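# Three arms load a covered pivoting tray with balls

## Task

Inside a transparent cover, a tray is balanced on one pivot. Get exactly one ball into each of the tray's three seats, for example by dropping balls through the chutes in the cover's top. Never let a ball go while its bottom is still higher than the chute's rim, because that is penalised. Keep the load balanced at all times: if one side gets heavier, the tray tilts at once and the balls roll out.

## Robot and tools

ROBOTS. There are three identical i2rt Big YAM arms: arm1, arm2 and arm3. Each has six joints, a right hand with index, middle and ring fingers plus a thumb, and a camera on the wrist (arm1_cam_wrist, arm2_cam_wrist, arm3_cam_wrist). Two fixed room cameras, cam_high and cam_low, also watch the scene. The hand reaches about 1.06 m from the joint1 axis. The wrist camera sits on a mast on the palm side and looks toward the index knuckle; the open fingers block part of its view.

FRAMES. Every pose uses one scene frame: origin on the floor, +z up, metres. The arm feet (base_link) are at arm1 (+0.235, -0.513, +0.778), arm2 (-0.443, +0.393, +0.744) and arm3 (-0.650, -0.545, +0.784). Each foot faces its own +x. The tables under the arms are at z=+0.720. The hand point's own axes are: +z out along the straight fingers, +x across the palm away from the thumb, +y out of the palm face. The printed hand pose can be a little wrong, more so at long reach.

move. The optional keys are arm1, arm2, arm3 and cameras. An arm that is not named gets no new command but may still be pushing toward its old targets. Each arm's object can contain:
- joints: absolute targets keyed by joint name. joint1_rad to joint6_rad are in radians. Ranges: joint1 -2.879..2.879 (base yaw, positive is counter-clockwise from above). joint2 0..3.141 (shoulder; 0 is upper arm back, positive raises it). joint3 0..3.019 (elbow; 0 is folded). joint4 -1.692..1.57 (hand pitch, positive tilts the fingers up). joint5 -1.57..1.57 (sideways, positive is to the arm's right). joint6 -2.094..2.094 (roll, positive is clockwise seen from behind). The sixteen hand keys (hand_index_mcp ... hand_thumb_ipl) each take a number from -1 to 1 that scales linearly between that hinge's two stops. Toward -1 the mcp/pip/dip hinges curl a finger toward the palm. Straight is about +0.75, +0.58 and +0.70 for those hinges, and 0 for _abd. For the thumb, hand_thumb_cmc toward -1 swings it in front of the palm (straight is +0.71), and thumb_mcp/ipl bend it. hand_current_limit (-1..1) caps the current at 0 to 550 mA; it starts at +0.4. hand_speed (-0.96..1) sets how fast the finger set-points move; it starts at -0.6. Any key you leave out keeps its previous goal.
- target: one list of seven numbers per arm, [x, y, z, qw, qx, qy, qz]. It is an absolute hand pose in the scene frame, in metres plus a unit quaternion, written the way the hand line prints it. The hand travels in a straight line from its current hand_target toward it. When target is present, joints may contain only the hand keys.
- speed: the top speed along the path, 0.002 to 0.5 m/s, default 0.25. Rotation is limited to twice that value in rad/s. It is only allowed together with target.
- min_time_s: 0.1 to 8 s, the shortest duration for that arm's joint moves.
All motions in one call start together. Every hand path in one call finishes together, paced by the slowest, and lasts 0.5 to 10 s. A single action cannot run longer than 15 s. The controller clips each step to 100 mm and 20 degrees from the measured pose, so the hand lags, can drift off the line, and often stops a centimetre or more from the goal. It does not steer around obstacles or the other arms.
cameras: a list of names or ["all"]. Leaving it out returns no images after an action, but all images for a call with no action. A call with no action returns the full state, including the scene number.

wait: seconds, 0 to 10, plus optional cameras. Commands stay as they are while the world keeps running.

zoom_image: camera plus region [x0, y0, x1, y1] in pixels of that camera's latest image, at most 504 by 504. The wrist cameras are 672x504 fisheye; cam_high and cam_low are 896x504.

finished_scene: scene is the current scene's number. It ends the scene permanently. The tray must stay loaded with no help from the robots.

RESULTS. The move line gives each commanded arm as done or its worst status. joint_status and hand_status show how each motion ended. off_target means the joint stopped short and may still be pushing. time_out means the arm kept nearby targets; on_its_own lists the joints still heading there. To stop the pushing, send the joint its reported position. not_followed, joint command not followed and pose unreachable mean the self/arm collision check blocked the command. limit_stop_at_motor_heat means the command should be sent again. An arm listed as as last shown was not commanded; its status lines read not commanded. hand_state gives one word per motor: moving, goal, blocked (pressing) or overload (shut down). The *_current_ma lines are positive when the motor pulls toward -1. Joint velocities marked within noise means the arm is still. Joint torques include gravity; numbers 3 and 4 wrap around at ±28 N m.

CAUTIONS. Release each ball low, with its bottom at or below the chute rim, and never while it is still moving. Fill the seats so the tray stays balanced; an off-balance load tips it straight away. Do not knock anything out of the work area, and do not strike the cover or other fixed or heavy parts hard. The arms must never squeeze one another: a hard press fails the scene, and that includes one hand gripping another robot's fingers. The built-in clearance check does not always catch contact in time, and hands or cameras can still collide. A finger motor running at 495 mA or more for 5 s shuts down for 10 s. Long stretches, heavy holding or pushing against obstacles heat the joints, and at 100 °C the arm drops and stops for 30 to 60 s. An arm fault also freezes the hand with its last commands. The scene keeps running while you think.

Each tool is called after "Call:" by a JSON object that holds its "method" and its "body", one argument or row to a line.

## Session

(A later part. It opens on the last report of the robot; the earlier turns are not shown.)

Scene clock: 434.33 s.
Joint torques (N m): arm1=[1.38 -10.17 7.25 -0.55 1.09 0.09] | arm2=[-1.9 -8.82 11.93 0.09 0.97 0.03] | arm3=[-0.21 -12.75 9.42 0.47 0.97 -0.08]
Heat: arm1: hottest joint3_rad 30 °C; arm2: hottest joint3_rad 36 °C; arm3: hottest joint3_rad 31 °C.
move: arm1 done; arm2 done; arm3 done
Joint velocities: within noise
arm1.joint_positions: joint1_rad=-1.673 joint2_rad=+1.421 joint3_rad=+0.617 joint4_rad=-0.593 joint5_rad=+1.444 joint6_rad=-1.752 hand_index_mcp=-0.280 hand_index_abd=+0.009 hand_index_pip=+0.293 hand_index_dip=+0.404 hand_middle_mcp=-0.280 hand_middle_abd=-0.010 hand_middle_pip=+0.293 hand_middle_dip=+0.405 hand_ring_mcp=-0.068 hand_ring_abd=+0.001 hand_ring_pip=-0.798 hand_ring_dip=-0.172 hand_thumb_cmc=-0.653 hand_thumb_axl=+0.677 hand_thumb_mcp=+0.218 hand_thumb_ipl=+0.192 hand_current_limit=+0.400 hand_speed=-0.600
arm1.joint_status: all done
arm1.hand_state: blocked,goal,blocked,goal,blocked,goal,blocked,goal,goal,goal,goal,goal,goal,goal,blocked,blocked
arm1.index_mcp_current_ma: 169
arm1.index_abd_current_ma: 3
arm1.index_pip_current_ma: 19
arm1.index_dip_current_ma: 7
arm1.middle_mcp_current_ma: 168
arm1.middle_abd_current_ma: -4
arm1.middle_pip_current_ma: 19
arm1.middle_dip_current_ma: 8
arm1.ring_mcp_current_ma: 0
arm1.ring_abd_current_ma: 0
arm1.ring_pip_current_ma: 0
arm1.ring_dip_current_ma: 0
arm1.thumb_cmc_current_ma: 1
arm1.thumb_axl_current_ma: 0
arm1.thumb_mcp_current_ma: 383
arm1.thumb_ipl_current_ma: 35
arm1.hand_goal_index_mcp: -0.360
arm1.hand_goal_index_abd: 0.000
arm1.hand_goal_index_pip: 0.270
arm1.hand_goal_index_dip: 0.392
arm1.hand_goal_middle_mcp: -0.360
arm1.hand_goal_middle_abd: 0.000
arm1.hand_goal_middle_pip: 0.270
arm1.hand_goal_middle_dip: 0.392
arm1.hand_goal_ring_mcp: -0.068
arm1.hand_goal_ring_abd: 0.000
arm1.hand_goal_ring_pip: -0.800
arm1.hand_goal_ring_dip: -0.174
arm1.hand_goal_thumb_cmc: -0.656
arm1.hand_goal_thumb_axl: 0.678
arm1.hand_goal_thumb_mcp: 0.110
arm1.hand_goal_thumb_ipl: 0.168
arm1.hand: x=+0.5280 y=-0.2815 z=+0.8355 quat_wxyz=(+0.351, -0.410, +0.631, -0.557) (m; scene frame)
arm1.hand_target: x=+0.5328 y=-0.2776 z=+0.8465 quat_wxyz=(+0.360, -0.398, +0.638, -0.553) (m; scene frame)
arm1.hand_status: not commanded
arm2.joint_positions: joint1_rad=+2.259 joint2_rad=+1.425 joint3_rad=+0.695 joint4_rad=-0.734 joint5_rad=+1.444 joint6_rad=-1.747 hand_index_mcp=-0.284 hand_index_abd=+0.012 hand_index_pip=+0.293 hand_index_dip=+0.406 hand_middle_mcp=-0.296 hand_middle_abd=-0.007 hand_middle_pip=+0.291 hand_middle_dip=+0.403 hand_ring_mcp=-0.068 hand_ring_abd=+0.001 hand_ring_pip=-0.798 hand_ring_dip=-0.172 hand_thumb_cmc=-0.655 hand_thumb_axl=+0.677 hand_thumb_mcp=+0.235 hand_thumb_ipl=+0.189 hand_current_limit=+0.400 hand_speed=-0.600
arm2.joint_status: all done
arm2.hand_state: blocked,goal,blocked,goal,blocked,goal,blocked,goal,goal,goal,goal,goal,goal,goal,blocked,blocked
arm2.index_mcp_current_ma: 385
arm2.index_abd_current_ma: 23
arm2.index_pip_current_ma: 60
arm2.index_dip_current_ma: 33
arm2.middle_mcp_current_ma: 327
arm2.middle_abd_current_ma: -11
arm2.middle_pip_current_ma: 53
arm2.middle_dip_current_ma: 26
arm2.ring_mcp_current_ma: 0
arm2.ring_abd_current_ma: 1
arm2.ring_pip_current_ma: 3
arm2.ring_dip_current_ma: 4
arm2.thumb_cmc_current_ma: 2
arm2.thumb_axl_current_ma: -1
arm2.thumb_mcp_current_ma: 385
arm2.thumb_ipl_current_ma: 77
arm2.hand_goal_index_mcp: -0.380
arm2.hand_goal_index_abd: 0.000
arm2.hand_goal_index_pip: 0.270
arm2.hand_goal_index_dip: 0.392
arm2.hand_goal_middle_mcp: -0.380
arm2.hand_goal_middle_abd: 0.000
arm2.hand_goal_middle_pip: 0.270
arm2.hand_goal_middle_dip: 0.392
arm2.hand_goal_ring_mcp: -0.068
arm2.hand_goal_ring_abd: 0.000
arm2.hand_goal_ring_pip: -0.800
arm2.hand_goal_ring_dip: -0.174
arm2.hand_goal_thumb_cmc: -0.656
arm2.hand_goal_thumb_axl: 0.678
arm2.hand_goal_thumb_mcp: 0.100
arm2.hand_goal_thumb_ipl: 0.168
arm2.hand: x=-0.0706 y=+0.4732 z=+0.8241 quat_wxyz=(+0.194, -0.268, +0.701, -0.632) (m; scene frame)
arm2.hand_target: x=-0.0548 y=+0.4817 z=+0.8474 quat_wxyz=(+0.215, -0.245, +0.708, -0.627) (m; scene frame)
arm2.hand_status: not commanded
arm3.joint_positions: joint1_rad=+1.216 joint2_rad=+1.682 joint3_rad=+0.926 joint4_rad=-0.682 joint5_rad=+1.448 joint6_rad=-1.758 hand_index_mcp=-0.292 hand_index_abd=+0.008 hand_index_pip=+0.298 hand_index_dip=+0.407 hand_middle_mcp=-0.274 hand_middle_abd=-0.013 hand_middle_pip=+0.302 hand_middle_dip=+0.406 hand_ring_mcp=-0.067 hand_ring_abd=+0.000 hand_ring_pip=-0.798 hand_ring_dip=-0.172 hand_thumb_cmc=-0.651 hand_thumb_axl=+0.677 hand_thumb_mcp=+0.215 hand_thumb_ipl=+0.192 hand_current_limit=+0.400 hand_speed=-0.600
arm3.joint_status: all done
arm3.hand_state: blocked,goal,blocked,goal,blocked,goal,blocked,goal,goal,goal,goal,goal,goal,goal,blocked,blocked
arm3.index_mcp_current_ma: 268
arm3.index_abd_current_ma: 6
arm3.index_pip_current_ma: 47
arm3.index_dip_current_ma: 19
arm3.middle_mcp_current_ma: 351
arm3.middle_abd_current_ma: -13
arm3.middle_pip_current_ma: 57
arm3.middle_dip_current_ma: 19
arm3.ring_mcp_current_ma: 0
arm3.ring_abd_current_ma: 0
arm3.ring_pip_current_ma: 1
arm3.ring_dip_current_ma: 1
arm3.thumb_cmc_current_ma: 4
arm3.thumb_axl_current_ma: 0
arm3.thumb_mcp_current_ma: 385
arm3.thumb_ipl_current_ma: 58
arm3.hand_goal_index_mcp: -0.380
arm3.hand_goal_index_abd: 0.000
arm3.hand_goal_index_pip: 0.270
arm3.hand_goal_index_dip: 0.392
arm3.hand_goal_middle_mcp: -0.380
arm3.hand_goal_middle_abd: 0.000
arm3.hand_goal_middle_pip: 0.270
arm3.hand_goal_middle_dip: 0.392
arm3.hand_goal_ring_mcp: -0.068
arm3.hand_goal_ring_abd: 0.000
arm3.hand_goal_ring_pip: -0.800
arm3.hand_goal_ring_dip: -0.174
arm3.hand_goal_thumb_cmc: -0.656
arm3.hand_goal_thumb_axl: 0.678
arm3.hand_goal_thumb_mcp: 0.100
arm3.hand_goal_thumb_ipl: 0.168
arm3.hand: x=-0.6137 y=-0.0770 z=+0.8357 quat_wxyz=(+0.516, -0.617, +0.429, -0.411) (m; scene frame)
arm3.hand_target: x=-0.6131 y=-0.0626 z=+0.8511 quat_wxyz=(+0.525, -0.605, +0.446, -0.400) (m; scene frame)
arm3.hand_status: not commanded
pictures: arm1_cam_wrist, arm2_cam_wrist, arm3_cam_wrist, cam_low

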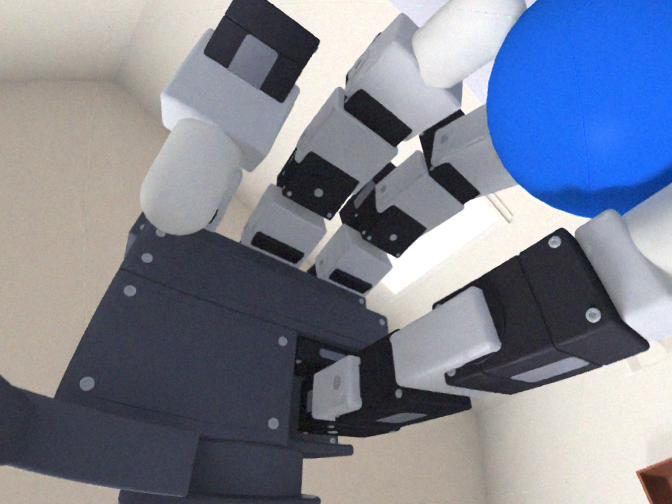

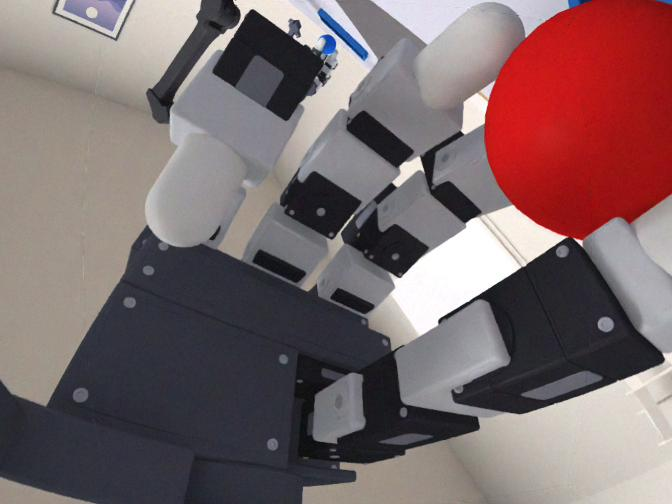

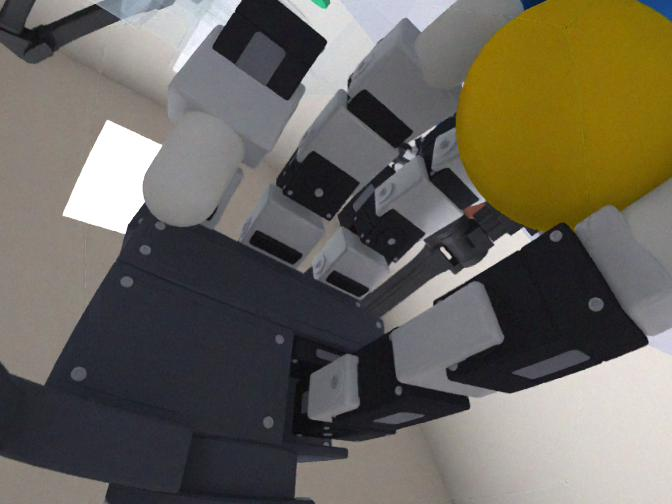

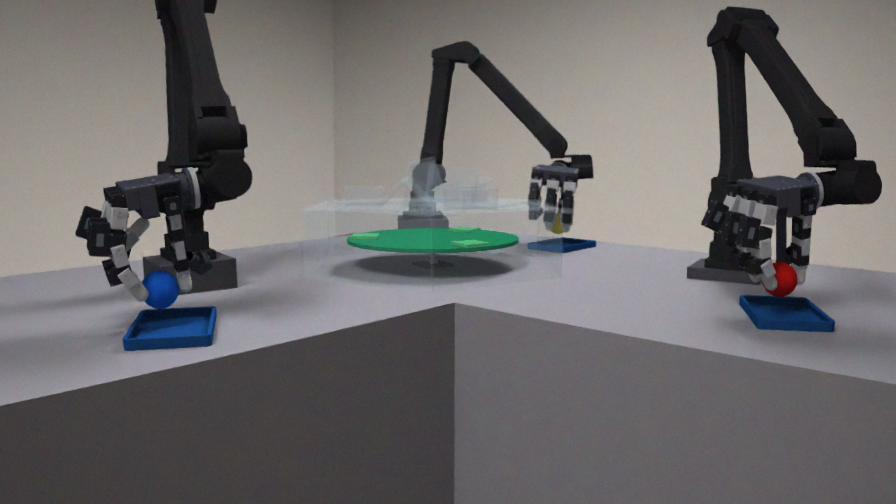

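Call:
{"method": "move", "body": {
  "arm1": {"joints":{"joint1_rad":-1.3,"joint2_rad":1.206,"joint3_rad":1.085,"joint4_rad":-1.237},"min_time_s":2.5},
  "arm2": {"joints":{"joint1_rad":1.9,"joint2_rad":1.5,"joint3_rad":1.40,"joint4_rad":-1.32},"min_time_s":2.5},
  "arm3": {"joints":{"joint1_rad":1.0,"joint2_rad":1.362,"joint3_rad":1.212,"joint4_rad":-1.225},"min_time_s":2.5},
  "cameras": ["cam_high","cam_low"]
}}

Call:
{"method": "zoom_image", "body": {
  "camera": "cam_high",
  "region": [350, 150, 570, 370]
}}

Scene clock: 458.20 s.
Joint torques (N m): arm1=[2.67 -9.88 13.63 -0.61 1.1 0.08] | arm2=[-1.79 -9.7 16.36 0.05 1.01 0.02] | arm3=[-0.38 -10.4 12.92 0.46 1.02 -0.07]
Heat: arm1: hottest joint3_rad 30 °C; arm2: hottest joint3_rad 39 °C; arm3: hottest joint3_rad 33 °C.
move: arm1 done; arm2 done; arm3 done
Joint velocities: within noise
arm1.joint_positions: joint1_rad=-1.310 joint2_rad=+1.224 joint3_rad=+1.027 joint4_rad=-1.231 joint5_rad=+1.444 joint6_rad=-1.752 hand_index_mcp=-0.280 hand_index_abd=+0.009 hand_index_pip=+0.293 hand_index_dip=+0.404 hand_middle_mcp=-0.280 hand_middle_abd=-0.010 hand_middle_pip=+0.293 hand_middle_dip=+0.406 hand_ring_mcp=-0.068 hand_ring_abd=+0.001 hand_ring_pip=-0.798 hand_ring_dip=-0.172 hand_thumb_cmc=-0.652 hand_thumb_axl=+0.677 hand_thumb_mcp=+0.217 hand_thumb_ipl=+0.193 hand_current_limit=+0.400 hand_speed=-0.600
arm1.joint_status: all done
arm1.hand_state: blocked,goal,blocked,goal,blocked,goal,blocked,goal,goal,goal,goal,goal,goal,goal,blocked,blocked
arm1.index_mcp_current_ma: 169
arm1.index_abd_current_ma: 3
arm1.index_pip_current_ma: 20
arm1.index_dip_current_ma: 7
arm1.middle_mcp_current_ma: 167
arm1.middle_abd_current_ma: -4
arm1.middle_pip_current_ma: 19
arm1.middle_dip_current_ma: 8
arm1.ring_mcp_current_ma: 0
arm1.ring_abd_current_ma: 0
arm1.ring_pip_current_ma: 0
arm1.ring_dip_current_ma: 0
arm1.thumb_cmc_current_ma: 1
arm1.thumb_axl_current_ma: 0
arm1.thumb_mcp_current_ma: 381
arm1.thumb_ipl_current_ma: 35
arm1.hand_goal_index_mcp: -0.360
arm1.hand_goal_index_abd: 0.000
arm1.hand_goal_index_pip: 0.270
arm1.hand_goal_index_dip: 0.392
arm1.hand_goal_middle_mcp: -0.360
arm1.hand_goal_middle_abd: 0.000
arm1.hand_goal_middle_pip: 0.270
arm1.hand_goal_middle_dip: 0.392
arm1.hand_goal_ring_mcp: -0.068
arm1.hand_goal_ring_abd: 0.000
arm1.hand_goal_ring_pip: -0.800
arm1.hand_goal_ring_dip: -0.174
arm1.hand_goal_thumb_cmc: -0.656
arm1.hand_goal_thumb_axl: 0.678
arm1.hand_goal_thumb_mcp: 0.110
arm1.hand_goal_thumb_ipl: 0.168
arm1.hand: x=+0.4317 y=-0.1635 z=+1.0301 quat_wxyz=(+0.438, -0.524, +0.541, -0.491) (m; scene frame)
arm1.hand_target: x=+0.4296 y=-0.1510 z=+1.0609 quat_wxyz=(+0.461, -0.507, +0.555, -0.471) (m; scene frame)
arm1.hand_status: not commanded
arm2.joint_positions: joint1_rad=+1.904 joint2_rad=+1.496 joint3_rad=+1.334 joint4_rad=-1.314 joint5_rad=+1.443 joint6_rad=-1.747 hand_index_mcp=-0.284 hand_index_abd=+0.012 hand_index_pip=+0.293 hand_index_dip=+0.406 hand_middle_mcp=-0.296 hand_middle_abd=-0.007 hand_middle_pip=+0.291 hand_middle_dip=+0.404 hand_ring_mcp=-0.068 hand_ring_abd=+0.001 hand_ring_pip=-0.798 hand_ring_dip=-0.172 hand_thumb_cmc=-0.654 hand_thumb_axl=+0.677 hand_thumb_mcp=+0.235 hand_thumb_ipl=+0.189 hand_current_limit=+0.400 hand_speed=-0.600
arm2.joint_status: all done
arm2.hand_state: blocked,goal,blocked,goal,blocked,goal,blocked,goal,goal,goal,goal,goal,goal,goal,blocked,blocked
arm2.index_mcp_current_ma: 384
arm2.index_abd_current_ma: 23
arm2.index_pip_current_ma: 62
arm2.index_dip_current_ma: 34
arm2.middle_mcp_current_ma: 324
arm2.middle_abd_current_ma: -12
arm2.middle_pip_current_ma: 55
arm2.middle_dip_current_ma: 27
arm2.ring_mcp_current_ma: 0
arm2.ring_abd_current_ma: 1
arm2.ring_pip_current_ma: 3
arm2.ring_dip_current_ma: 4
arm2.thumb_cmc_current_ma: 3
arm2.thumb_axl_current_ma: -1
arm2.thumb_mcp_current_ma: 385
arm2.thumb_ipl_current_ma: 77
arm2.hand_goal_index_mcp: -0.380
arm2.hand_goal_index_abd: 0.000
arm2.hand_goal_index_pip: 0.270
arm2.hand_goal_index_dip: 0.392
arm2.hand_goal_middle_mcp: -0.380
arm2.hand_goal_middle_abd: 0.000
arm2.hand_goal_middle_pip: 0.270
arm2.hand_goal_middle_dip: 0.392
arm2.hand_goal_ring_mcp: -0.068
arm2.hand_goal_ring_abd: 0.000
arm2.hand_goal_ring_pip: -0.800
arm2.hand_goal_ring_dip: -0.174
arm2.hand_goal_thumb_cmc: -0.656
arm2.hand_goal_thumb_axl: 0.678
arm2.hand_goal_thumb_mcp: 0.100
arm2.hand_goal_thumb_ipl: 0.168
arm2.hand: x=+0.0461 y=+0.3727 z=+1.0150 quat_wxyz=(+0.075, -0.144, +0.737, -0.656) (m; scene frame)
arm2.hand_target: x=+0.0602 y=+0.3746 z=+1.0407 quat_wxyz=(+0.094, -0.124, +0.739, -0.656) (m; scene frame)
arm2.hand_status: not commanded
arm3.joint_positions: joint1_rad=+1.012 joint2_rad=+1.370 joint3_rad=+1.168 joint4_rad=-1.217 joint5_rad=+1.447 joint6_rad=-1.758 hand_index_mcp=-0.292 hand_index_abd=+0.008 hand_index_pip=+0.298 hand_index_dip=+0.407 hand_middle_mcp=-0.274 hand_middle_abd=-0.013 hand_middle_pip=+0.302 hand_middle_dip=+0.406 hand_ring_mcp=-0.067 hand_ring_abd=+0.000 hand_ring_pip=-0.798 hand_ring_dip=-0.172 hand_thumb_cmc=-0.651 hand_thumb_axl=+0.677 hand_thumb_mcp=+0.215 hand_thumb_ipl=+0.192 hand_current_limit=+0.400 hand_speed=-0.600
arm3.joint_status: all done
arm3.hand_state: blocked,goal,blocked,goal,blocked,goal,blocked,goal,goal,goal,goal,goal,goal,goal,blocked,blocked
arm3.index_mcp_current_ma: 268
arm3.index_abd_current_ma: 6
arm3.index_pip_current_ma: 47
arm3.index_dip_current_ma: 20
arm3.middle_mcp_current_ma: 351
arm3.middle_abd_current_ma: -13
arm3.middle_pip_current_ma: 57
arm3.middle_dip_current_ma: 19
arm3.ring_mcp_current_ma: 0
arm3.ring_abd_current_ma: 0
arm3.ring_pip_current_ma: 1
arm3.ring_dip_current_ma: 1
arm3.thumb_cmc_current_ma: 5
arm3.thumb_axl_current_ma: 0
arm3.thumb_mcp_current_ma: 385
arm3.thumb_ipl_current_ma: 58
arm3.hand_goal_index_mcp: -0.380
arm3.hand_goal_index_abd: 0.000
arm3.hand_goal_index_pip: 0.270
arm3.hand_goal_index_dip: 0.392
arm3.hand_goal_middle_mcp: -0.380
arm3.hand_goal_middle_abd: 0.000
arm3.hand_goal_middle_pip: 0.270
arm3.hand_goal_middle_dip: 0.392
arm3.hand_goal_ring_mcp: -0.068
arm3.hand_goal_ring_abd: 0.000
arm3.hand_goal_ring_pip: -0.800
arm3.hand_goal_ring_dip: -0.174
arm3.hand_goal_thumb_cmc: -0.656
arm3.hand_goal_thumb_axl: 0.678
arm3.hand_goal_thumb_mcp: 0.100
arm3.hand_goal_thumb_ipl: 0.168
arm3.hand: x=-0.5178 y=-0.1103 z=+1.0374 quat_wxyz=(+0.477, -0.565, +0.494, -0.457) (m; scene frame)
arm3.hand_target: x=-0.5131 y=-0.1024 z=+1.0590 quat_wxyz=(+0.489, -0.549, +0.511, -0.446) (m; scene frame)
arm3.hand_status: not commanded
pictures: cam_high, cam_low

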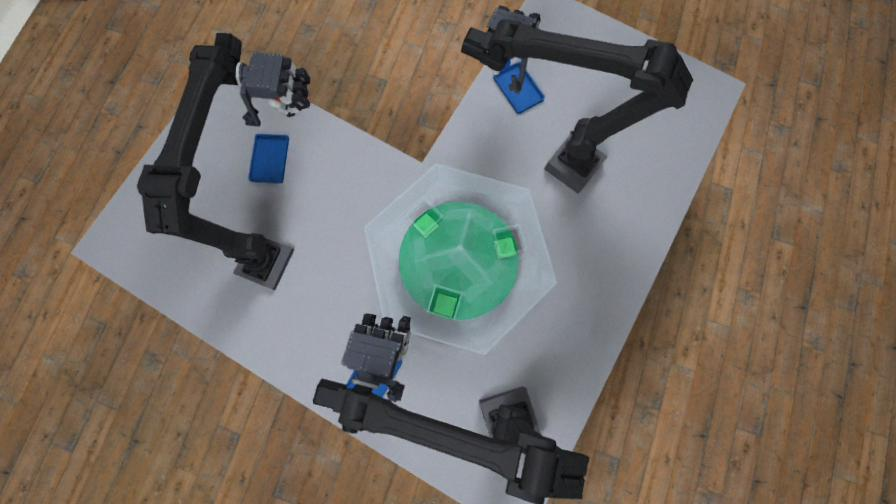

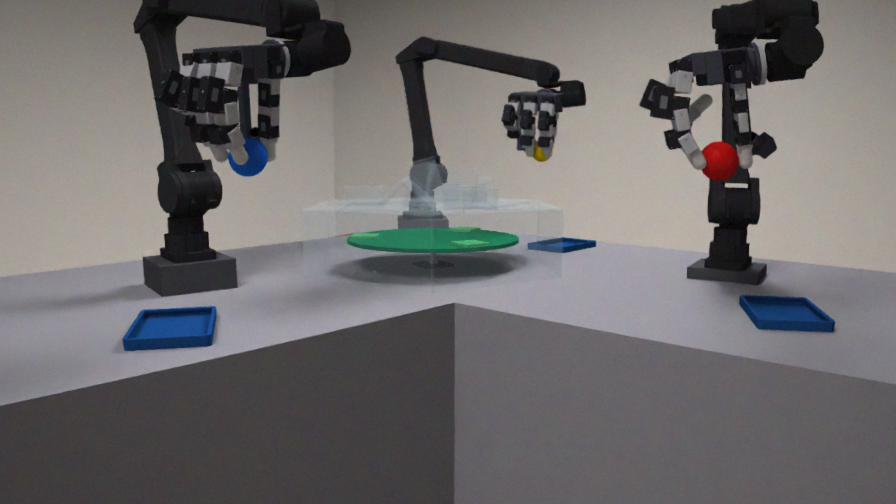

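Scaled by 2.291 from the camera's 896x504 image, which has a finer 1280x720 frame.

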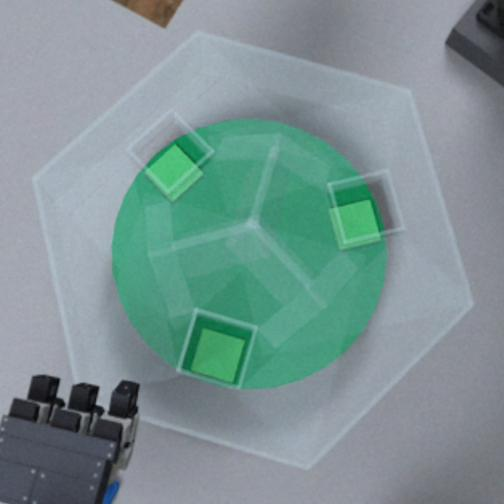

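Call:
{"method": "move", "body": {
  "arm1": {"joints":{"joint1_rad":0.245,"joint2_rad":1.265,"joint3_rad":1.153,"joint4_rad":-1.2265},"min_time_s":3},
  "arm2": {"joints":{"joint1_rad":0.77,"joint2_rad":1.76,"joint3_rad":1.741,"joint4_rad":-1.3405},"min_time_s":4.5},
  "arm3": {"joints":{"joint1_rad":0.455,"joint2_rad":1.297,"joint3_rad":1.18,"joint4_rad":-1.233},"min_time_s":3.5},
  "cameras": ["all"]
}}

Call:
{"method": "zoom_image", "body": {
  "camera": "cam_low",
  "region": [310, 70, 550, 260]
}}

Call:
{"method": "zoom_image", "body": {
  "camera": "cam_high",
  "region": [350, 150, 570, 370]
}}

Scene clock: 490.83 s.
Joint torques (N m): arm1=[2.32 -8.53 14.11 -0.1 1.16 0.1] | arm2=[-1.26 -13.33 17.02 0.14 1.02 0.04] | arm3=[-0.38 -10.05 10.24 0.58 1.03 -0.05]
Heat: arm1: hottest joint3_rad 33 °C; arm2: hottest joint3_rad 46 °C; arm3: hottest joint3_rad 37 °C.
move: arm1 done; arm2 done; arm3 done
Joint velocities: within noise
arm1.joint_positions: joint1_rad=+0.239 joint2_rad=+1.260 joint3_rad=+1.091 joint4_rad=-1.231 joint5_rad=+1.443 joint6_rad=-1.752 hand_index_mcp=-0.280 hand_index_abd=+0.009 hand_index_pip=+0.294 hand_index_dip=+0.405 hand_middle_mcp=-0.281 hand_middle_abd=-0.010 hand_middle_pip=+0.293 hand_middle_dip=+0.406 hand_ring_mcp=-0.068 hand_ring_abd=+0.001 hand_ring_pip=-0.798 hand_ring_dip=-0.172 hand_thumb_cmc=-0.651 hand_thumb_axl=+0.677 hand_thumb_mcp=+0.217 hand_thumb_ipl=+0.193 hand_current_limit=+0.400 hand_speed=-0.600
arm1.joint_status: all done
arm1.hand_state: blocked,goal,blocked,goal,blocked,goal,blocked,goal,goal,goal,goal,goal,goal,goal,blocked,blocked
arm1.index_mcp_current_ma: 169
arm1.index_abd_current_ma: 3
arm1.index_pip_current_ma: 21
arm1.index_dip_current_ma: 7
arm1.middle_mcp_current_ma: 165
arm1.middle_abd_current_ma: -4
arm1.middle_pip_current_ma: 20
arm1.middle_dip_current_ma: 9
arm1.ring_mcp_current_ma: 0
arm1.ring_abd_current_ma: 0
arm1.ring_pip_current_ma: 0
arm1.ring_dip_current_ma: 0
arm1.thumb_cmc_current_ma: 1
arm1.thumb_axl_current_ma: 0
arm1.thumb_mcp_current_ma: 377
arm1.thumb_ipl_current_ma: 37
arm1.hand_goal_index_mcp: -0.360
arm1.hand_goal_index_abd: 0.000
arm1.hand_goal_index_pip: 0.270
arm1.hand_goal_index_dip: 0.392
arm1.hand_goal_middle_mcp: -0.360
arm1.hand_goal_middle_abd: 0.000
arm1.hand_goal_middle_pip: 0.270
arm1.hand_goal_middle_dip: 0.392
arm1.hand_goal_ring_mcp: -0.068
arm1.hand_goal_ring_abd: 0.000
arm1.hand_goal_ring_pip: -0.800
arm1.hand_goal_ring_dip: -0.174
arm1.hand_goal_thumb_cmc: -0.656
arm1.hand_goal_thumb_axl: 0.678
arm1.hand_goal_thumb_mcp: 0.110
arm1.hand_goal_thumb_ipl: 0.168
arm1.hand: x=-0.1269 y=-0.3081 z=+1.0498 quat_wxyz=(+0.659, -0.751, +0.034, -0.029) (m; scene frame)
arm1.hand_target: x=-0.1439 y=-0.3081 z=+1.0751 quat_wxyz=(+0.662, -0.748, +0.054, -0.003) (m; scene frame)
arm1.hand_status: not commanded
arm2.joint_positions: joint1_rad=+0.766 joint2_rad=+1.756 joint3_rad=+1.670 joint4_rad=-1.335 joint5_rad=+1.443 joint6_rad=-1.747 hand_index_mcp=-0.285 hand_index_abd=+0.012 hand_index_pip=+0.294 hand_index_dip=+0.407 hand_middle_mcp=-0.297 hand_middle_abd=-0.007 hand_middle_pip=+0.292 hand_middle_dip=+0.404 hand_ring_mcp=-0.068 hand_ring_abd=+0.001 hand_ring_pip=-0.798 hand_ring_dip=-0.172 hand_thumb_cmc=-0.654 hand_thumb_axl=+0.677 hand_thumb_mcp=+0.235 hand_thumb_ipl=+0.189 hand_current_limit=+0.400 hand_speed=-0.600
arm2.joint_status: all done
arm2.hand_state: blocked,goal,blocked,goal,blocked,goal,blocked,goal,goal,goal,goal,goal,goal,goal,blocked,blocked
arm2.index_mcp_current_ma: 381
arm2.index_abd_current_ma: 23
arm2.index_pip_current_ma: 64
arm2.index_dip_current_ma: 35
arm2.middle_mcp_current_ma: 321
arm2.middle_abd_current_ma: -12
arm2.middle_pip_current_ma: 57
arm2.middle_dip_current_ma: 27
arm2.ring_mcp_current_ma: 0
arm2.ring_abd_current_ma: 1
arm2.ring_pip_current_ma: 3
arm2.ring_dip_current_ma: 4
arm2.thumb_cmc_current_ma: 3
arm2.thumb_axl_current_ma: -1
arm2.thumb_mcp_current_ma: 385
arm2.thumb_ipl_current_ma: 77
arm2.hand_goal_index_mcp: -0.380
arm2.hand_goal_index_abd: 0.000
arm2.hand_goal_index_pip: 0.270
arm2.hand_goal_index_dip: 0.392
arm2.hand_goal_middle_mcp: -0.380
arm2.hand_goal_middle_abd: 0.000
arm2.hand_goal_middle_pip: 0.270
arm2.hand_goal_middle_dip: 0.392
arm2.hand_goal_ring_mcp: -0.068
arm2.hand_goal_ring_abd: 0.000
arm2.hand_goal_ring_pip: -0.800
arm2.hand_goal_ring_dip: -0.174
arm2.hand_goal_thumb_cmc: -0.656
arm2.hand_goal_thumb_axl: 0.678
arm2.hand_goal_thumb_mcp: 0.100
arm2.hand_goal_thumb_ipl: 0.168
arm2.hand: x=-0.1832 y=-0.1426 z=+1.0214 quat_wxyz=(-0.272, +0.292, +0.692, -0.602) (m; scene frame)
arm2.hand_target: x=-0.1726 y=-0.1522 z=+1.0501 quat_wxyz=(-0.251, +0.309, +0.682, -0.613) (m; scene frame)
arm2.hand_status: not commanded
arm3.joint_positions: joint1_rad=+0.466 joint2_rad=+1.311 joint3_rad=+1.168 joint4_rad=-1.226 joint5_rad=+1.447 joint6_rad=-1.758 hand_index_mcp=-0.292 hand_index_abd=+0.008 hand_index_pip=+0.298 hand_index_dip=+0.407 hand_middle_mcp=-0.274 hand_middle_abd=-0.013 hand_middle_pip=+0.302 hand_middle_dip=+0.407 hand_ring_mcp=-0.067 hand_ring_abd=+0.000 hand_ring_pip=-0.798 hand_ring_dip=-0.172 hand_thumb_cmc=-0.651 hand_thumb_axl=+0.677 hand_thumb_mcp=+0.215 hand_thumb_ipl=+0.192 hand_current_limit=+0.400 hand_speed=-0.600
arm3.joint_status: all done
arm3.hand_state: blocked,goal,blocked,goal,blocked,goal,blocked,goal,goal,goal,goal,goal,goal,goal,blocked,blocked
arm3.index_mcp_current_ma: 268
arm3.index_abd_current_ma: 6
arm3.index_pip_current_ma: 48
arm3.index_dip_current_ma: 20
arm3.middle_mcp_current_ma: 351
arm3.middle_abd_current_ma: -13
arm3.middle_pip_current_ma: 57
arm3.middle_dip_current_ma: 19
arm3.ring_mcp_current_ma: 0
arm3.ring_abd_current_ma: 0
arm3.ring_pip_current_ma: 1
arm3.ring_dip_current_ma: 1
arm3.thumb_cmc_current_ma: 5
arm3.thumb_axl_current_ma: 0
arm3.thumb_mcp_current_ma: 385
arm3.thumb_ipl_current_ma: 58
arm3.hand_goal_index_mcp: -0.380
arm3.hand_goal_index_abd: 0.000
arm3.hand_goal_index_pip: 0.270
arm3.hand_goal_index_dip: 0.392
arm3.hand_goal_middle_mcp: -0.380
arm3.hand_goal_middle_abd: 0.000
arm3.hand_goal_middle_pip: 0.270
arm3.hand_goal_middle_dip: 0.392
arm3.hand_goal_ring_mcp: -0.068
arm3.hand_goal_ring_abd: 0.000
arm3.hand_goal_ring_pip: -0.800
arm3.hand_goal_ring_dip: -0.174
arm3.hand_goal_thumb_cmc: -0.656
arm3.hand_goal_thumb_axl: 0.678
arm3.hand_goal_thumb_mcp: 0.100
arm3.hand_goal_thumb_ipl: 0.168
arm3.hand: x=-0.3173 y=-0.2498 z=+1.0614 quat_wxyz=(+0.354, -0.396, +0.635, -0.562) (m; scene frame)
arm3.hand_target: x=-0.3140 y=-0.2530 z=+1.0718 quat_wxyz=(+0.360, -0.384, +0.642, -0.558) (m; scene frame)
arm3.hand_status: not commanded
pictures: arm1_cam_wrist, arm2_cam_wrist, arm3_cam_wrist, cam_high, cam_low

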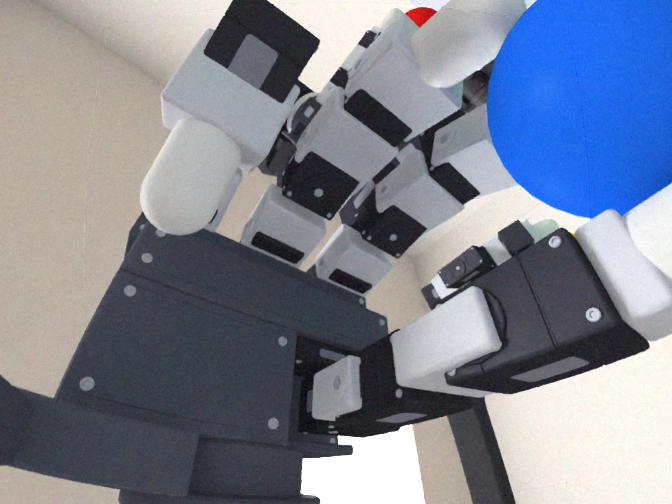

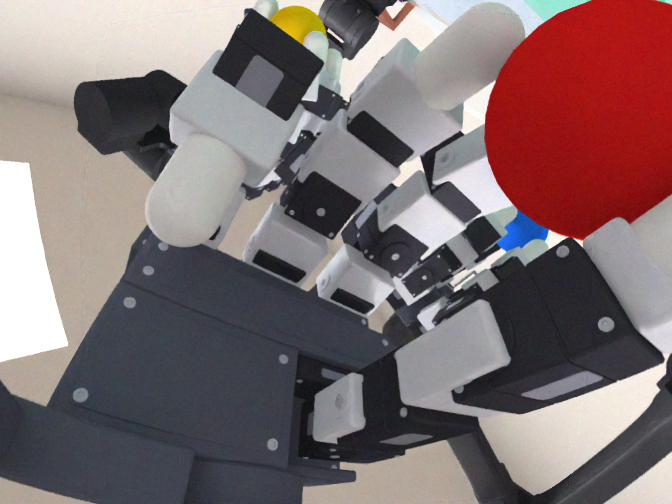

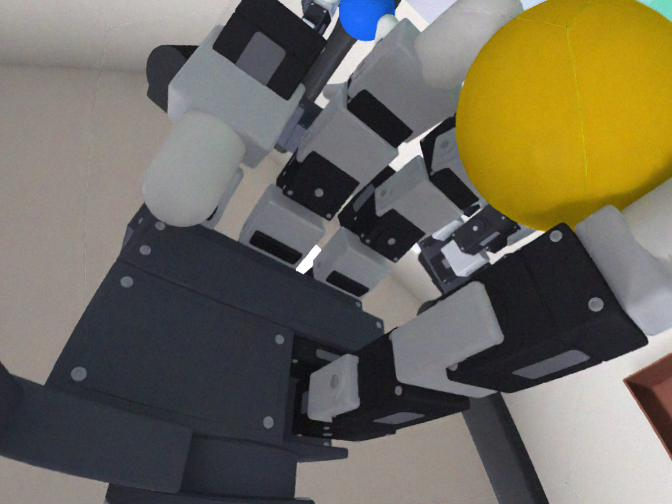

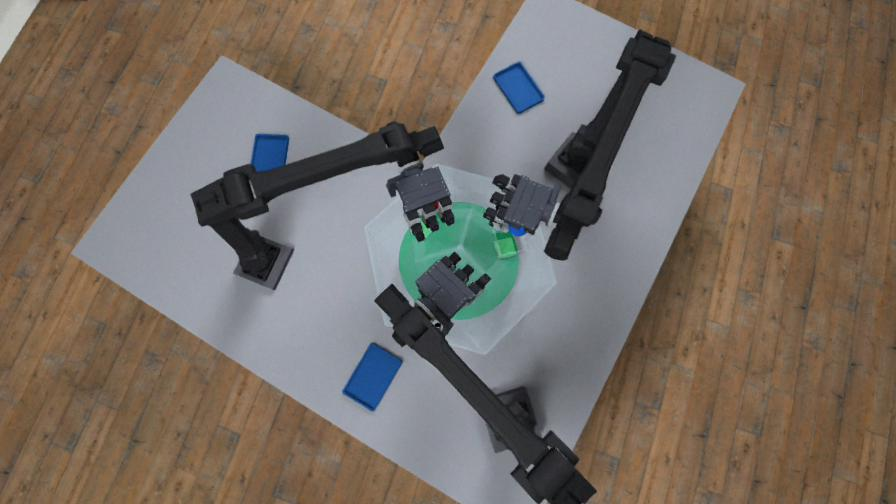

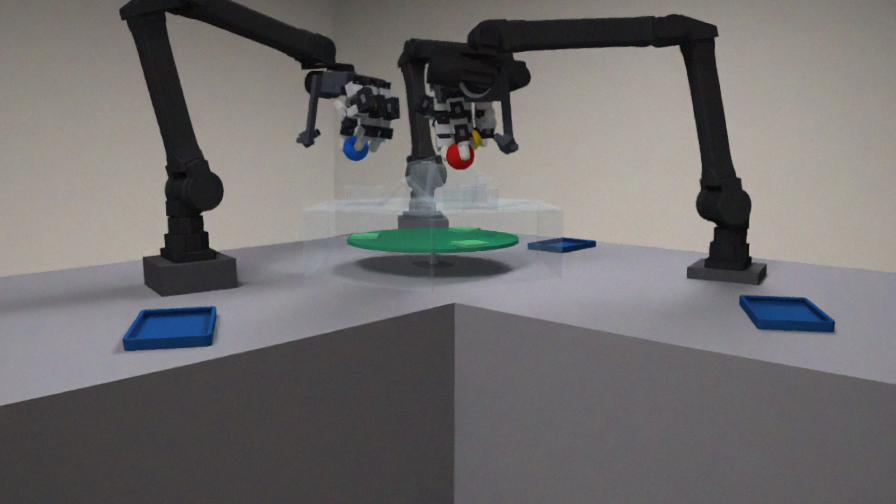

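Scaled by 2.100 from the camera's 896x504 image, which has a finer 1280x720 frame.

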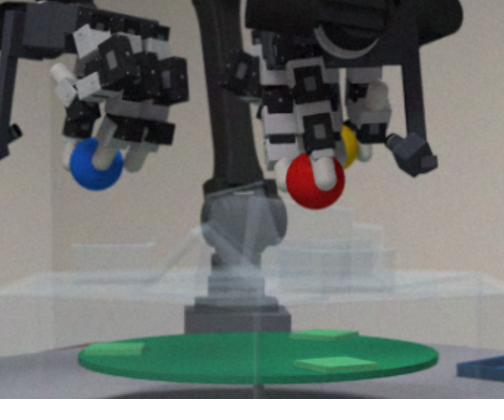

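Scaled by 2.291 from the camera's 896x504 image, which has a finer 1280x720 frame.

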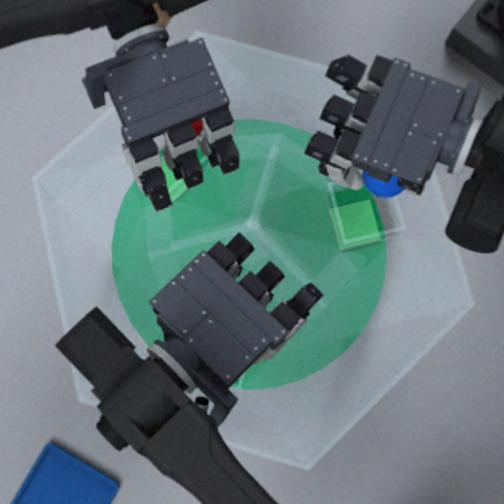

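Call:
{"method": "move", "body": {
  "arm1": {"joints":{"joint1_rad":0.243,"joint2_rad":1.278,"joint3_rad":1.055,"joint4_rad":-1.1155},"min_time_s":2},
  "arm2": {"joints":{"joint1_rad":0.779,"joint2_rad":1.722,"joint3_rad":1.674,"joint4_rad":-1.2985},"min_time_s":2},
  "arm3": {"joints":{"joint1_rad":0.450,"joint2_rad":1.270,"joint3_rad":1.0135,"joint4_rad":-1.093},"min_time_s":2},
  "cameras": ["all"]
}}

Call:
{"method": "zoom_image", "body": {
  "camera": "cam_high",
  "region": [400, 150, 560, 310]
}}

Call:
{"method": "zoom_image", "body": {
  "camera": "cam_low",
  "region": [330, 100, 530, 260]
}}

Scene clock: 515.00 s.
Joint torques (N m): arm1=[2.14 -8.64 9.39 0.25 1.15 0.11] | arm2=[-0.97 -16.15 11.37 0.81 1.02 0.04] | arm3=[-0.56 -9.17 9.1 1.26 1.01 -0.05]
Heat: arm1: hottest joint3_rad 37 °C; arm2: hottest joint3_rad 46 °C; arm3: hottest joint3_rad 36 °C.
move: arm1 done; arm2 done; arm3 done
Joint velocities: within noise
arm1.joint_positions: joint1_rad=+0.239 joint2_rad=+1.273 joint3_rad=+1.049 joint4_rad=-1.127 joint5_rad=+1.443 joint6_rad=-1.752 hand_index_mcp=-0.280 hand_index_abd=+0.009 hand_index_pip=+0.294 hand_index_dip=+0.405 hand_middle_mcp=-0.281 hand_middle_abd=-0.010 hand_middle_pip=+0.293 hand_middle_dip=+0.406 hand_ring_mcp=-0.068 hand_ring_abd=+0.001 hand_ring_pip=-0.798 hand_ring_dip=-0.172 hand_thumb_cmc=-0.651 hand_thumb_axl=+0.677 hand_thumb_mcp=+0.217 hand_thumb_ipl=+0.193 hand_current_limit=+0.400 hand_speed=-0.600
arm1.joint_status: all done
arm1.hand_state: blocked,goal,blocked,goal,blocked,goal,blocked,goal,goal,goal,goal,goal,goal,goal,blocked,blocked
arm1.index_mcp_current_ma: 169
arm1.index_abd_current_ma: 3
arm1.index_pip_current_ma: 21
arm1.index_dip_current_ma: 7
arm1.middle_mcp_current_ma: 165
arm1.middle_abd_current_ma: -4
arm1.middle_pip_current_ma: 20
arm1.middle_dip_current_ma: 9
arm1.ring_mcp_current_ma: 0
arm1.ring_abd_current_ma: 0
arm1.ring_pip_current_ma: 0
arm1.ring_dip_current_ma: 0
arm1.thumb_cmc_current_ma: 1
arm1.thumb_axl_current_ma: 0
arm1.thumb_mcp_current_ma: 377
arm1.thumb_ipl_current_ma: 37
arm1.hand_goal_index_mcp: -0.360
arm1.hand_goal_index_abd: 0.000
arm1.hand_goal_index_pip: 0.270
arm1.hand_goal_index_dip: 0.392
arm1.hand_goal_middle_mcp: -0.360
arm1.hand_goal_middle_abd: 0.000
arm1.hand_goal_middle_pip: 0.270
arm1.hand_goal_middle_dip: 0.392
arm1.hand_goal_ring_mcp: -0.068
arm1.hand_goal_ring_abd: 0.000
arm1.hand_goal_ring_pip: -0.800
arm1.hand_goal_ring_dip: -0.174
arm1.hand_goal_thumb_cmc: -0.656
arm1.hand_goal_thumb_axl: 0.678
arm1.hand_goal_thumb_mcp: 0.110
arm1.hand_goal_thumb_ipl: 0.168
arm1.hand: x=-0.1366 y=-0.3070 z=+1.0318 quat_wxyz=(+0.660, -0.749, +0.050, -0.011) (m; scene frame)
arm1.hand_target: x=-0.1418 y=-0.3076 z=+1.0339 quat_wxyz=(+0.662, -0.748, +0.055, -0.004) (m; scene frame)
arm1.hand_status: not commanded
arm2.joint_positions: joint1_rad=+0.771 joint2_rad=+1.756 joint3_rad=+1.664 joint4_rad=-1.311 joint5_rad=+1.443 joint6_rad=-1.747 hand_index_mcp=-0.285 hand_index_abd=+0.012 hand_index_pip=+0.294 hand_index_dip=+0.407 hand_middle_mcp=-0.297 hand_middle_abd=-0.007 hand_middle_pip=+0.292 hand_middle_dip=+0.404 hand_ring_mcp=-0.068 hand_ring_abd=+0.001 hand_ring_pip=-0.798 hand_ring_dip=-0.172 hand_thumb_cmc=-0.654 hand_thumb_axl=+0.677 hand_thumb_mcp=+0.235 hand_thumb_ipl=+0.189 hand_current_limit=+0.400 hand_speed=-0.600
arm2.joint_status: all done
arm2.hand_state: blocked,goal,blocked,goal,blocked,goal,blocked,goal,goal,goal,goal,goal,goal,goal,blocked,blocked
arm2.index_mcp_current_ma: 381
arm2.index_abd_current_ma: 23
arm2.index_pip_current_ma: 64
arm2.index_dip_current_ma: 35
arm2.middle_mcp_current_ma: 321
arm2.middle_abd_current_ma: -12
arm2.middle_pip_current_ma: 57
arm2.middle_dip_current_ma: 27
arm2.ring_mcp_current_ma: 0
arm2.ring_abd_current_ma: 1
arm2.ring_pip_current_ma: 3
arm2.ring_dip_current_ma: 4
arm2.thumb_cmc_current_ma: 3
arm2.thumb_axl_current_ma: -1
arm2.thumb_mcp_current_ma: 385
arm2.thumb_ipl_current_ma: 77
arm2.hand_goal_index_mcp: -0.380
arm2.hand_goal_index_abd: 0.000
arm2.hand_goal_index_pip: 0.270
arm2.hand_goal_index_dip: 0.392
arm2.hand_goal_middle_mcp: -0.380
arm2.hand_goal_middle_abd: 0.000
arm2.hand_goal_middle_pip: 0.270
arm2.hand_goal_middle_dip: 0.392
arm2.hand_goal_ring_mcp: -0.068
arm2.hand_goal_ring_abd: 0.000
arm2.hand_goal_ring_pip: -0.800
arm2.hand_goal_ring_dip: -0.174
arm2.hand_goal_thumb_cmc: -0.656
arm2.hand_goal_thumb_axl: 0.678
arm2.hand_goal_thumb_mcp: 0.100
arm2.hand_goal_thumb_ipl: 0.168
arm2.hand: x=-0.1785 y=-0.1436 z=+1.0197 quat_wxyz=(-0.265, +0.296, +0.690, -0.605) (m; scene frame)
arm2.hand_target: x=-0.1755 y=-0.1410 z=+1.0445 quat_wxyz=(-0.244, +0.310, +0.682, -0.616) (m; scene frame)
arm2.hand_status: not commanded
arm3.joint_positions: joint1_rad=+0.464 joint2_rad=+1.283 joint3_rad=+1.011 joint4_rad=-1.104 joint5_rad=+1.447 joint6_rad=-1.758 hand_index_mcp=-0.292 hand_index_abd=+0.008 hand_index_pip=+0.298 hand_index_dip=+0.407 hand_middle_mcp=-0.274 hand_middle_abd=-0.013 hand_middle_pip=+0.302 hand_middle_dip=+0.407 hand_ring_mcp=-0.067 hand_ring_abd=+0.000 hand_ring_pip=-0.798 hand_ring_dip=-0.172 hand_thumb_cmc=-0.651 hand_thumb_axl=+0.677 hand_thumb_mcp=+0.215 hand_thumb_ipl=+0.192 hand_current_limit=+0.400 hand_speed=-0.600
arm3.joint_status: all done
arm3.hand_state: blocked,goal,blocked,goal,blocked,goal,blocked,goal,goal,goal,goal,goal,goal,goal,blocked,blocked
arm3.index_mcp_current_ma: 268
arm3.index_abd_current_ma: 6
arm3.index_pip_current_ma: 48
arm3.index_dip_current_ma: 20
arm3.middle_mcp_current_ma: 351
arm3.middle_abd_current_ma: -13
arm3.middle_pip_current_ma: 57
arm3.middle_dip_current_ma: 19
arm3.ring_mcp_current_ma: 0
arm3.ring_abd_current_ma: 0
arm3.ring_pip_current_ma: 1
arm3.ring_dip_current_ma: 1
arm3.thumb_cmc_current_ma: 5
arm3.thumb_axl_current_ma: 0
arm3.thumb_mcp_current_ma: 385
arm3.thumb_ipl_current_ma: 58
arm3.hand_goal_index_mcp: -0.380
arm3.hand_goal_index_abd: 0.000
arm3.hand_goal_index_pip: 0.270
arm3.hand_goal_index_dip: 0.392
arm3.hand_goal_middle_mcp: -0.380
arm3.hand_goal_middle_abd: 0.000
arm3.hand_goal_middle_pip: 0.270
arm3.hand_goal_middle_dip: 0.392
arm3.hand_goal_ring_mcp: -0.068
arm3.hand_goal_ring_abd: 0.000
arm3.hand_goal_ring_pip: -0.800
arm3.hand_goal_ring_dip: -0.174
arm3.hand_goal_thumb_cmc: -0.656
arm3.hand_goal_thumb_axl: 0.678
arm3.hand_goal_thumb_mcp: 0.100
arm3.hand_goal_thumb_ipl: 0.168
arm3.hand: x=-0.3269 y=-0.2706 z=+1.0121 quat_wxyz=(+0.351, -0.397, +0.634, -0.563) (m; scene frame)
arm3.hand_target: x=-0.3222 y=-0.2732 z=+1.0189 quat_wxyz=(+0.359, -0.382, +0.643, -0.559) (m; scene frame)
arm3.hand_status: not commanded
pictures: arm1_cam_wrist, arm2_cam_wrist, arm3_cam_wrist, cam_high, cam_low

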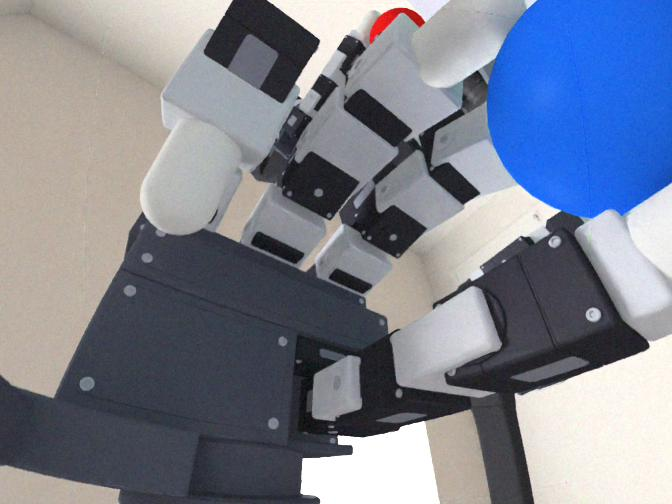

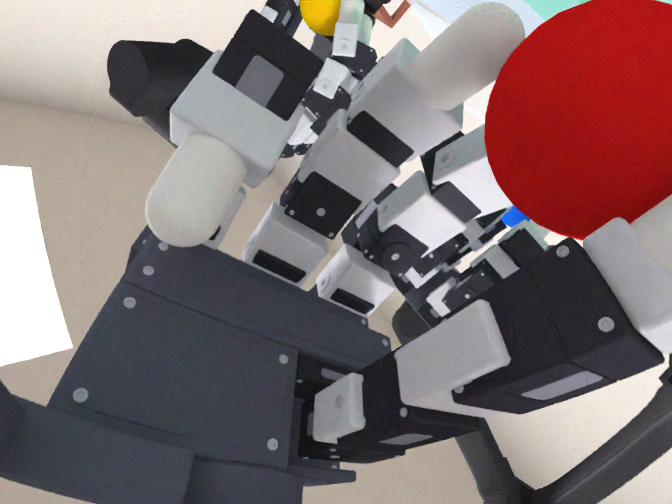

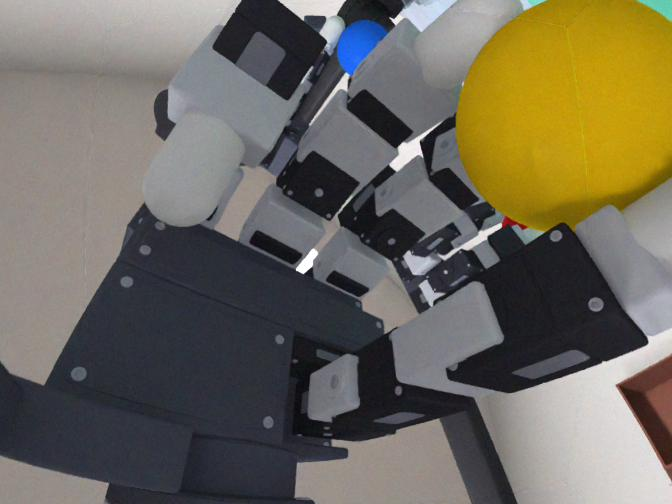

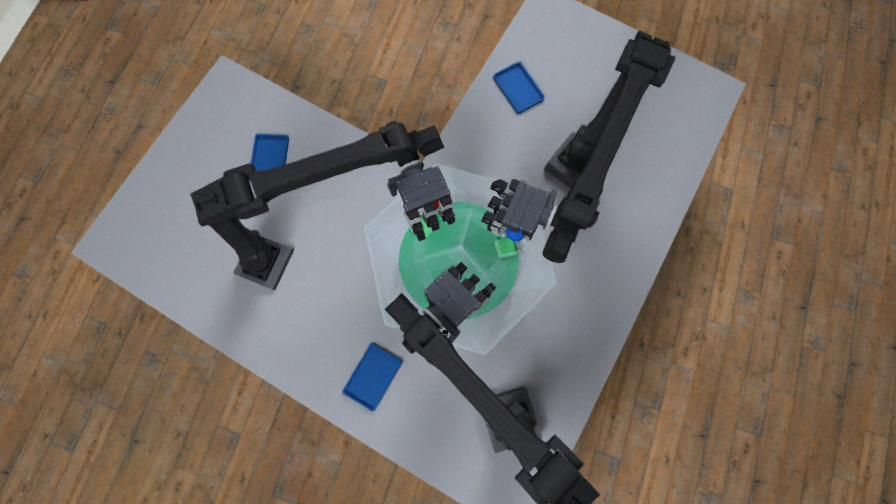

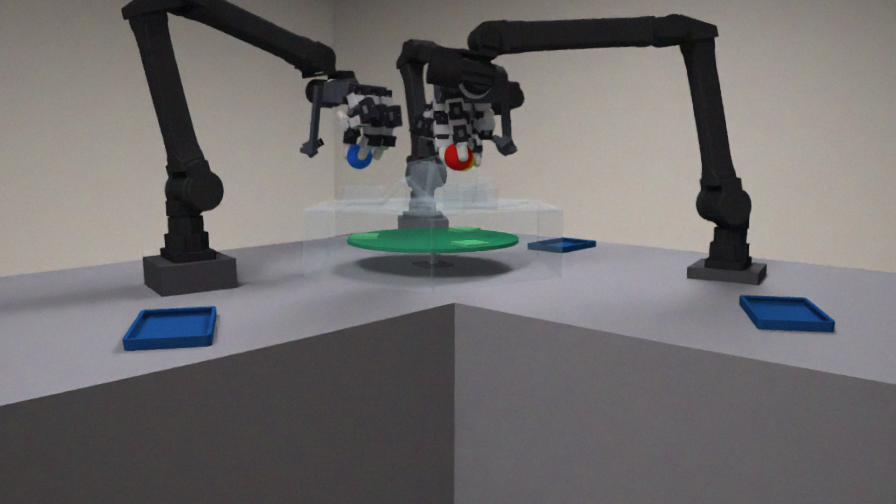

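Scaled by 3.150 from the camera's 896x504 image, which has a finer 1280x720 frame.

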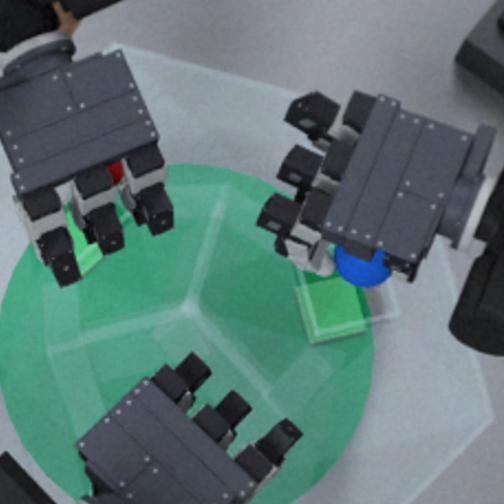

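Scaled by 2.520 from the camera's 896x504 image, which has a finer 1280x720 frame.

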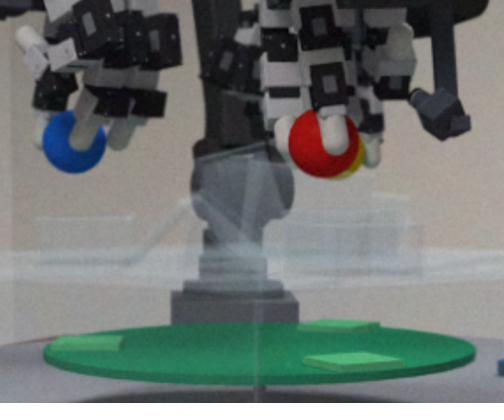

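Call:
{"method": "zoom_image", "body": {
  "camera": "cam_high",
  "region": [480, 205, 540, 265]
}}

Call:
{"method": "zoom_image", "body": {
  "camera": "cam_high",
  "region": [400, 180, 460, 240]
}}

Call:
{"method": "zoom_image", "body": {
  "camera": "cam_low",
  "region": [330, 140, 430, 240]
}}

Call:
{"method": "zoom_image", "body": {
  "camera": "cam_low",
  "region": [420, 140, 520, 240]
}}

Scaled by 8.400 from the camera's 896x504 image, which has a finer 1280x720 frame.

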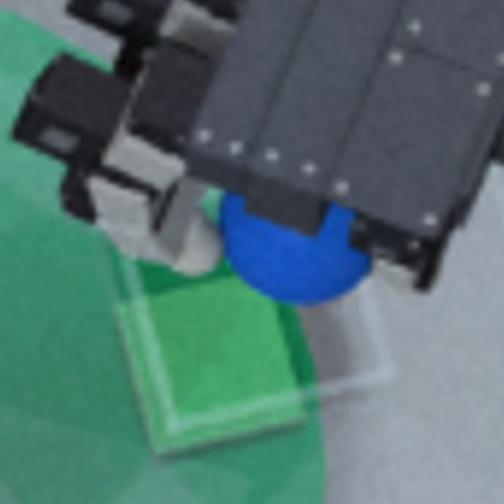

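Scaled by 8.400 from the camera's 896x504 image, which has a finer 1280x720 frame.

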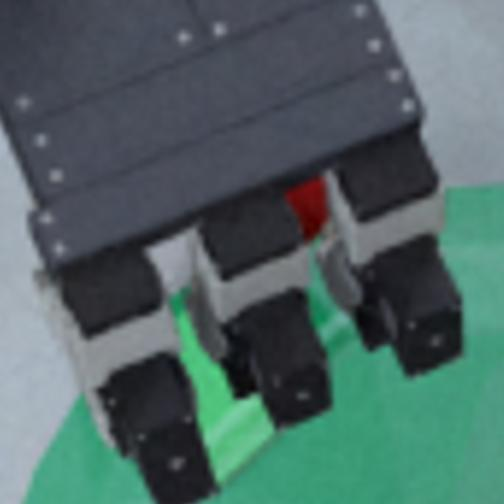

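Scaled by 5.040 from the camera's 896x504 image, which has a finer 1280x720 frame.

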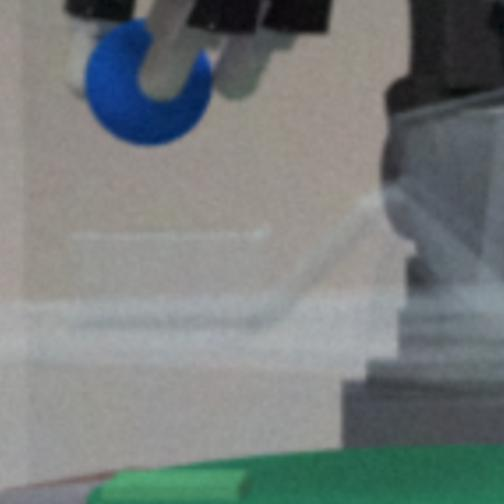

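Scaled by 5.040 from the camera's 896x504 image, which has a finer 1280x720 frame.

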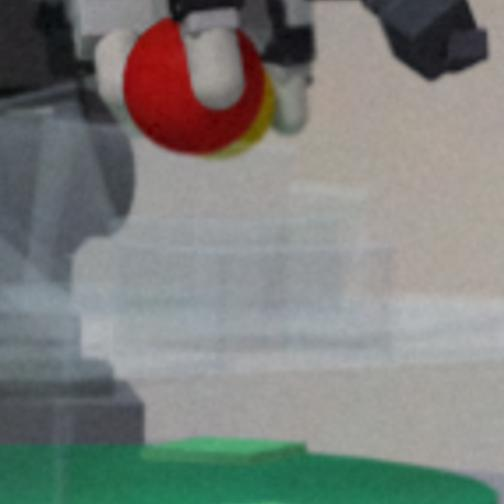

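Call:
{"method": "zoom_image", "body": {
  "camera": "cam_low",
  "region": [430, 170, 505, 220]
}}

Scaled by 6.720 from the camera's 896x504 image, which has a finer 1280x720 frame.

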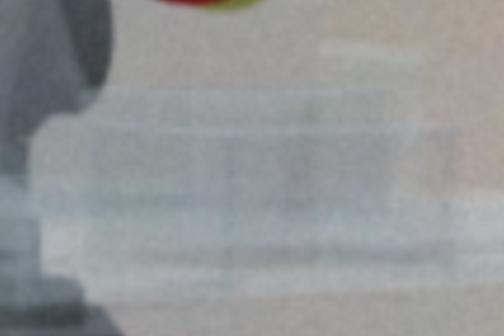

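Call:
{"method": "zoom_image", "body": {
  "camera": "cam_high",
  "region": [415, 190, 455, 230]
}}

Call:
{"method": "zoom_image", "body": {
  "camera": "cam_high",
  "region": [420, 250, 500, 330]
}}

Scaled by 12.600 from the camera's 896x504 image, which has a finer 1280x720 frame.

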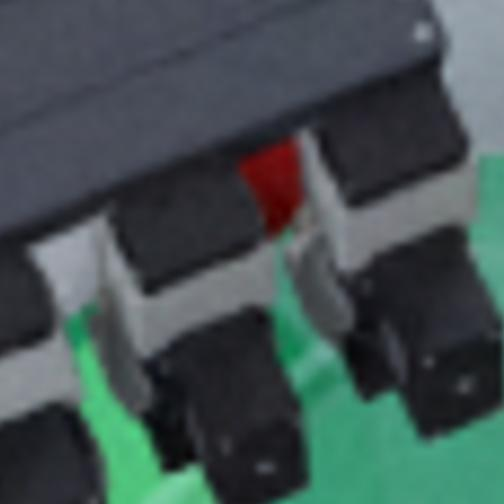

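Scaled by 6.300 from the camera's 896x504 image, which has a finer 1280x720 frame.

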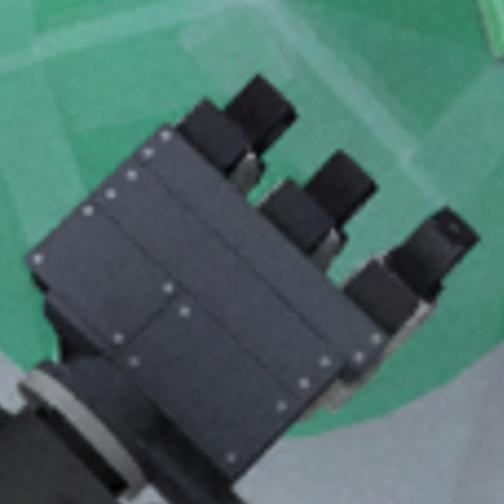

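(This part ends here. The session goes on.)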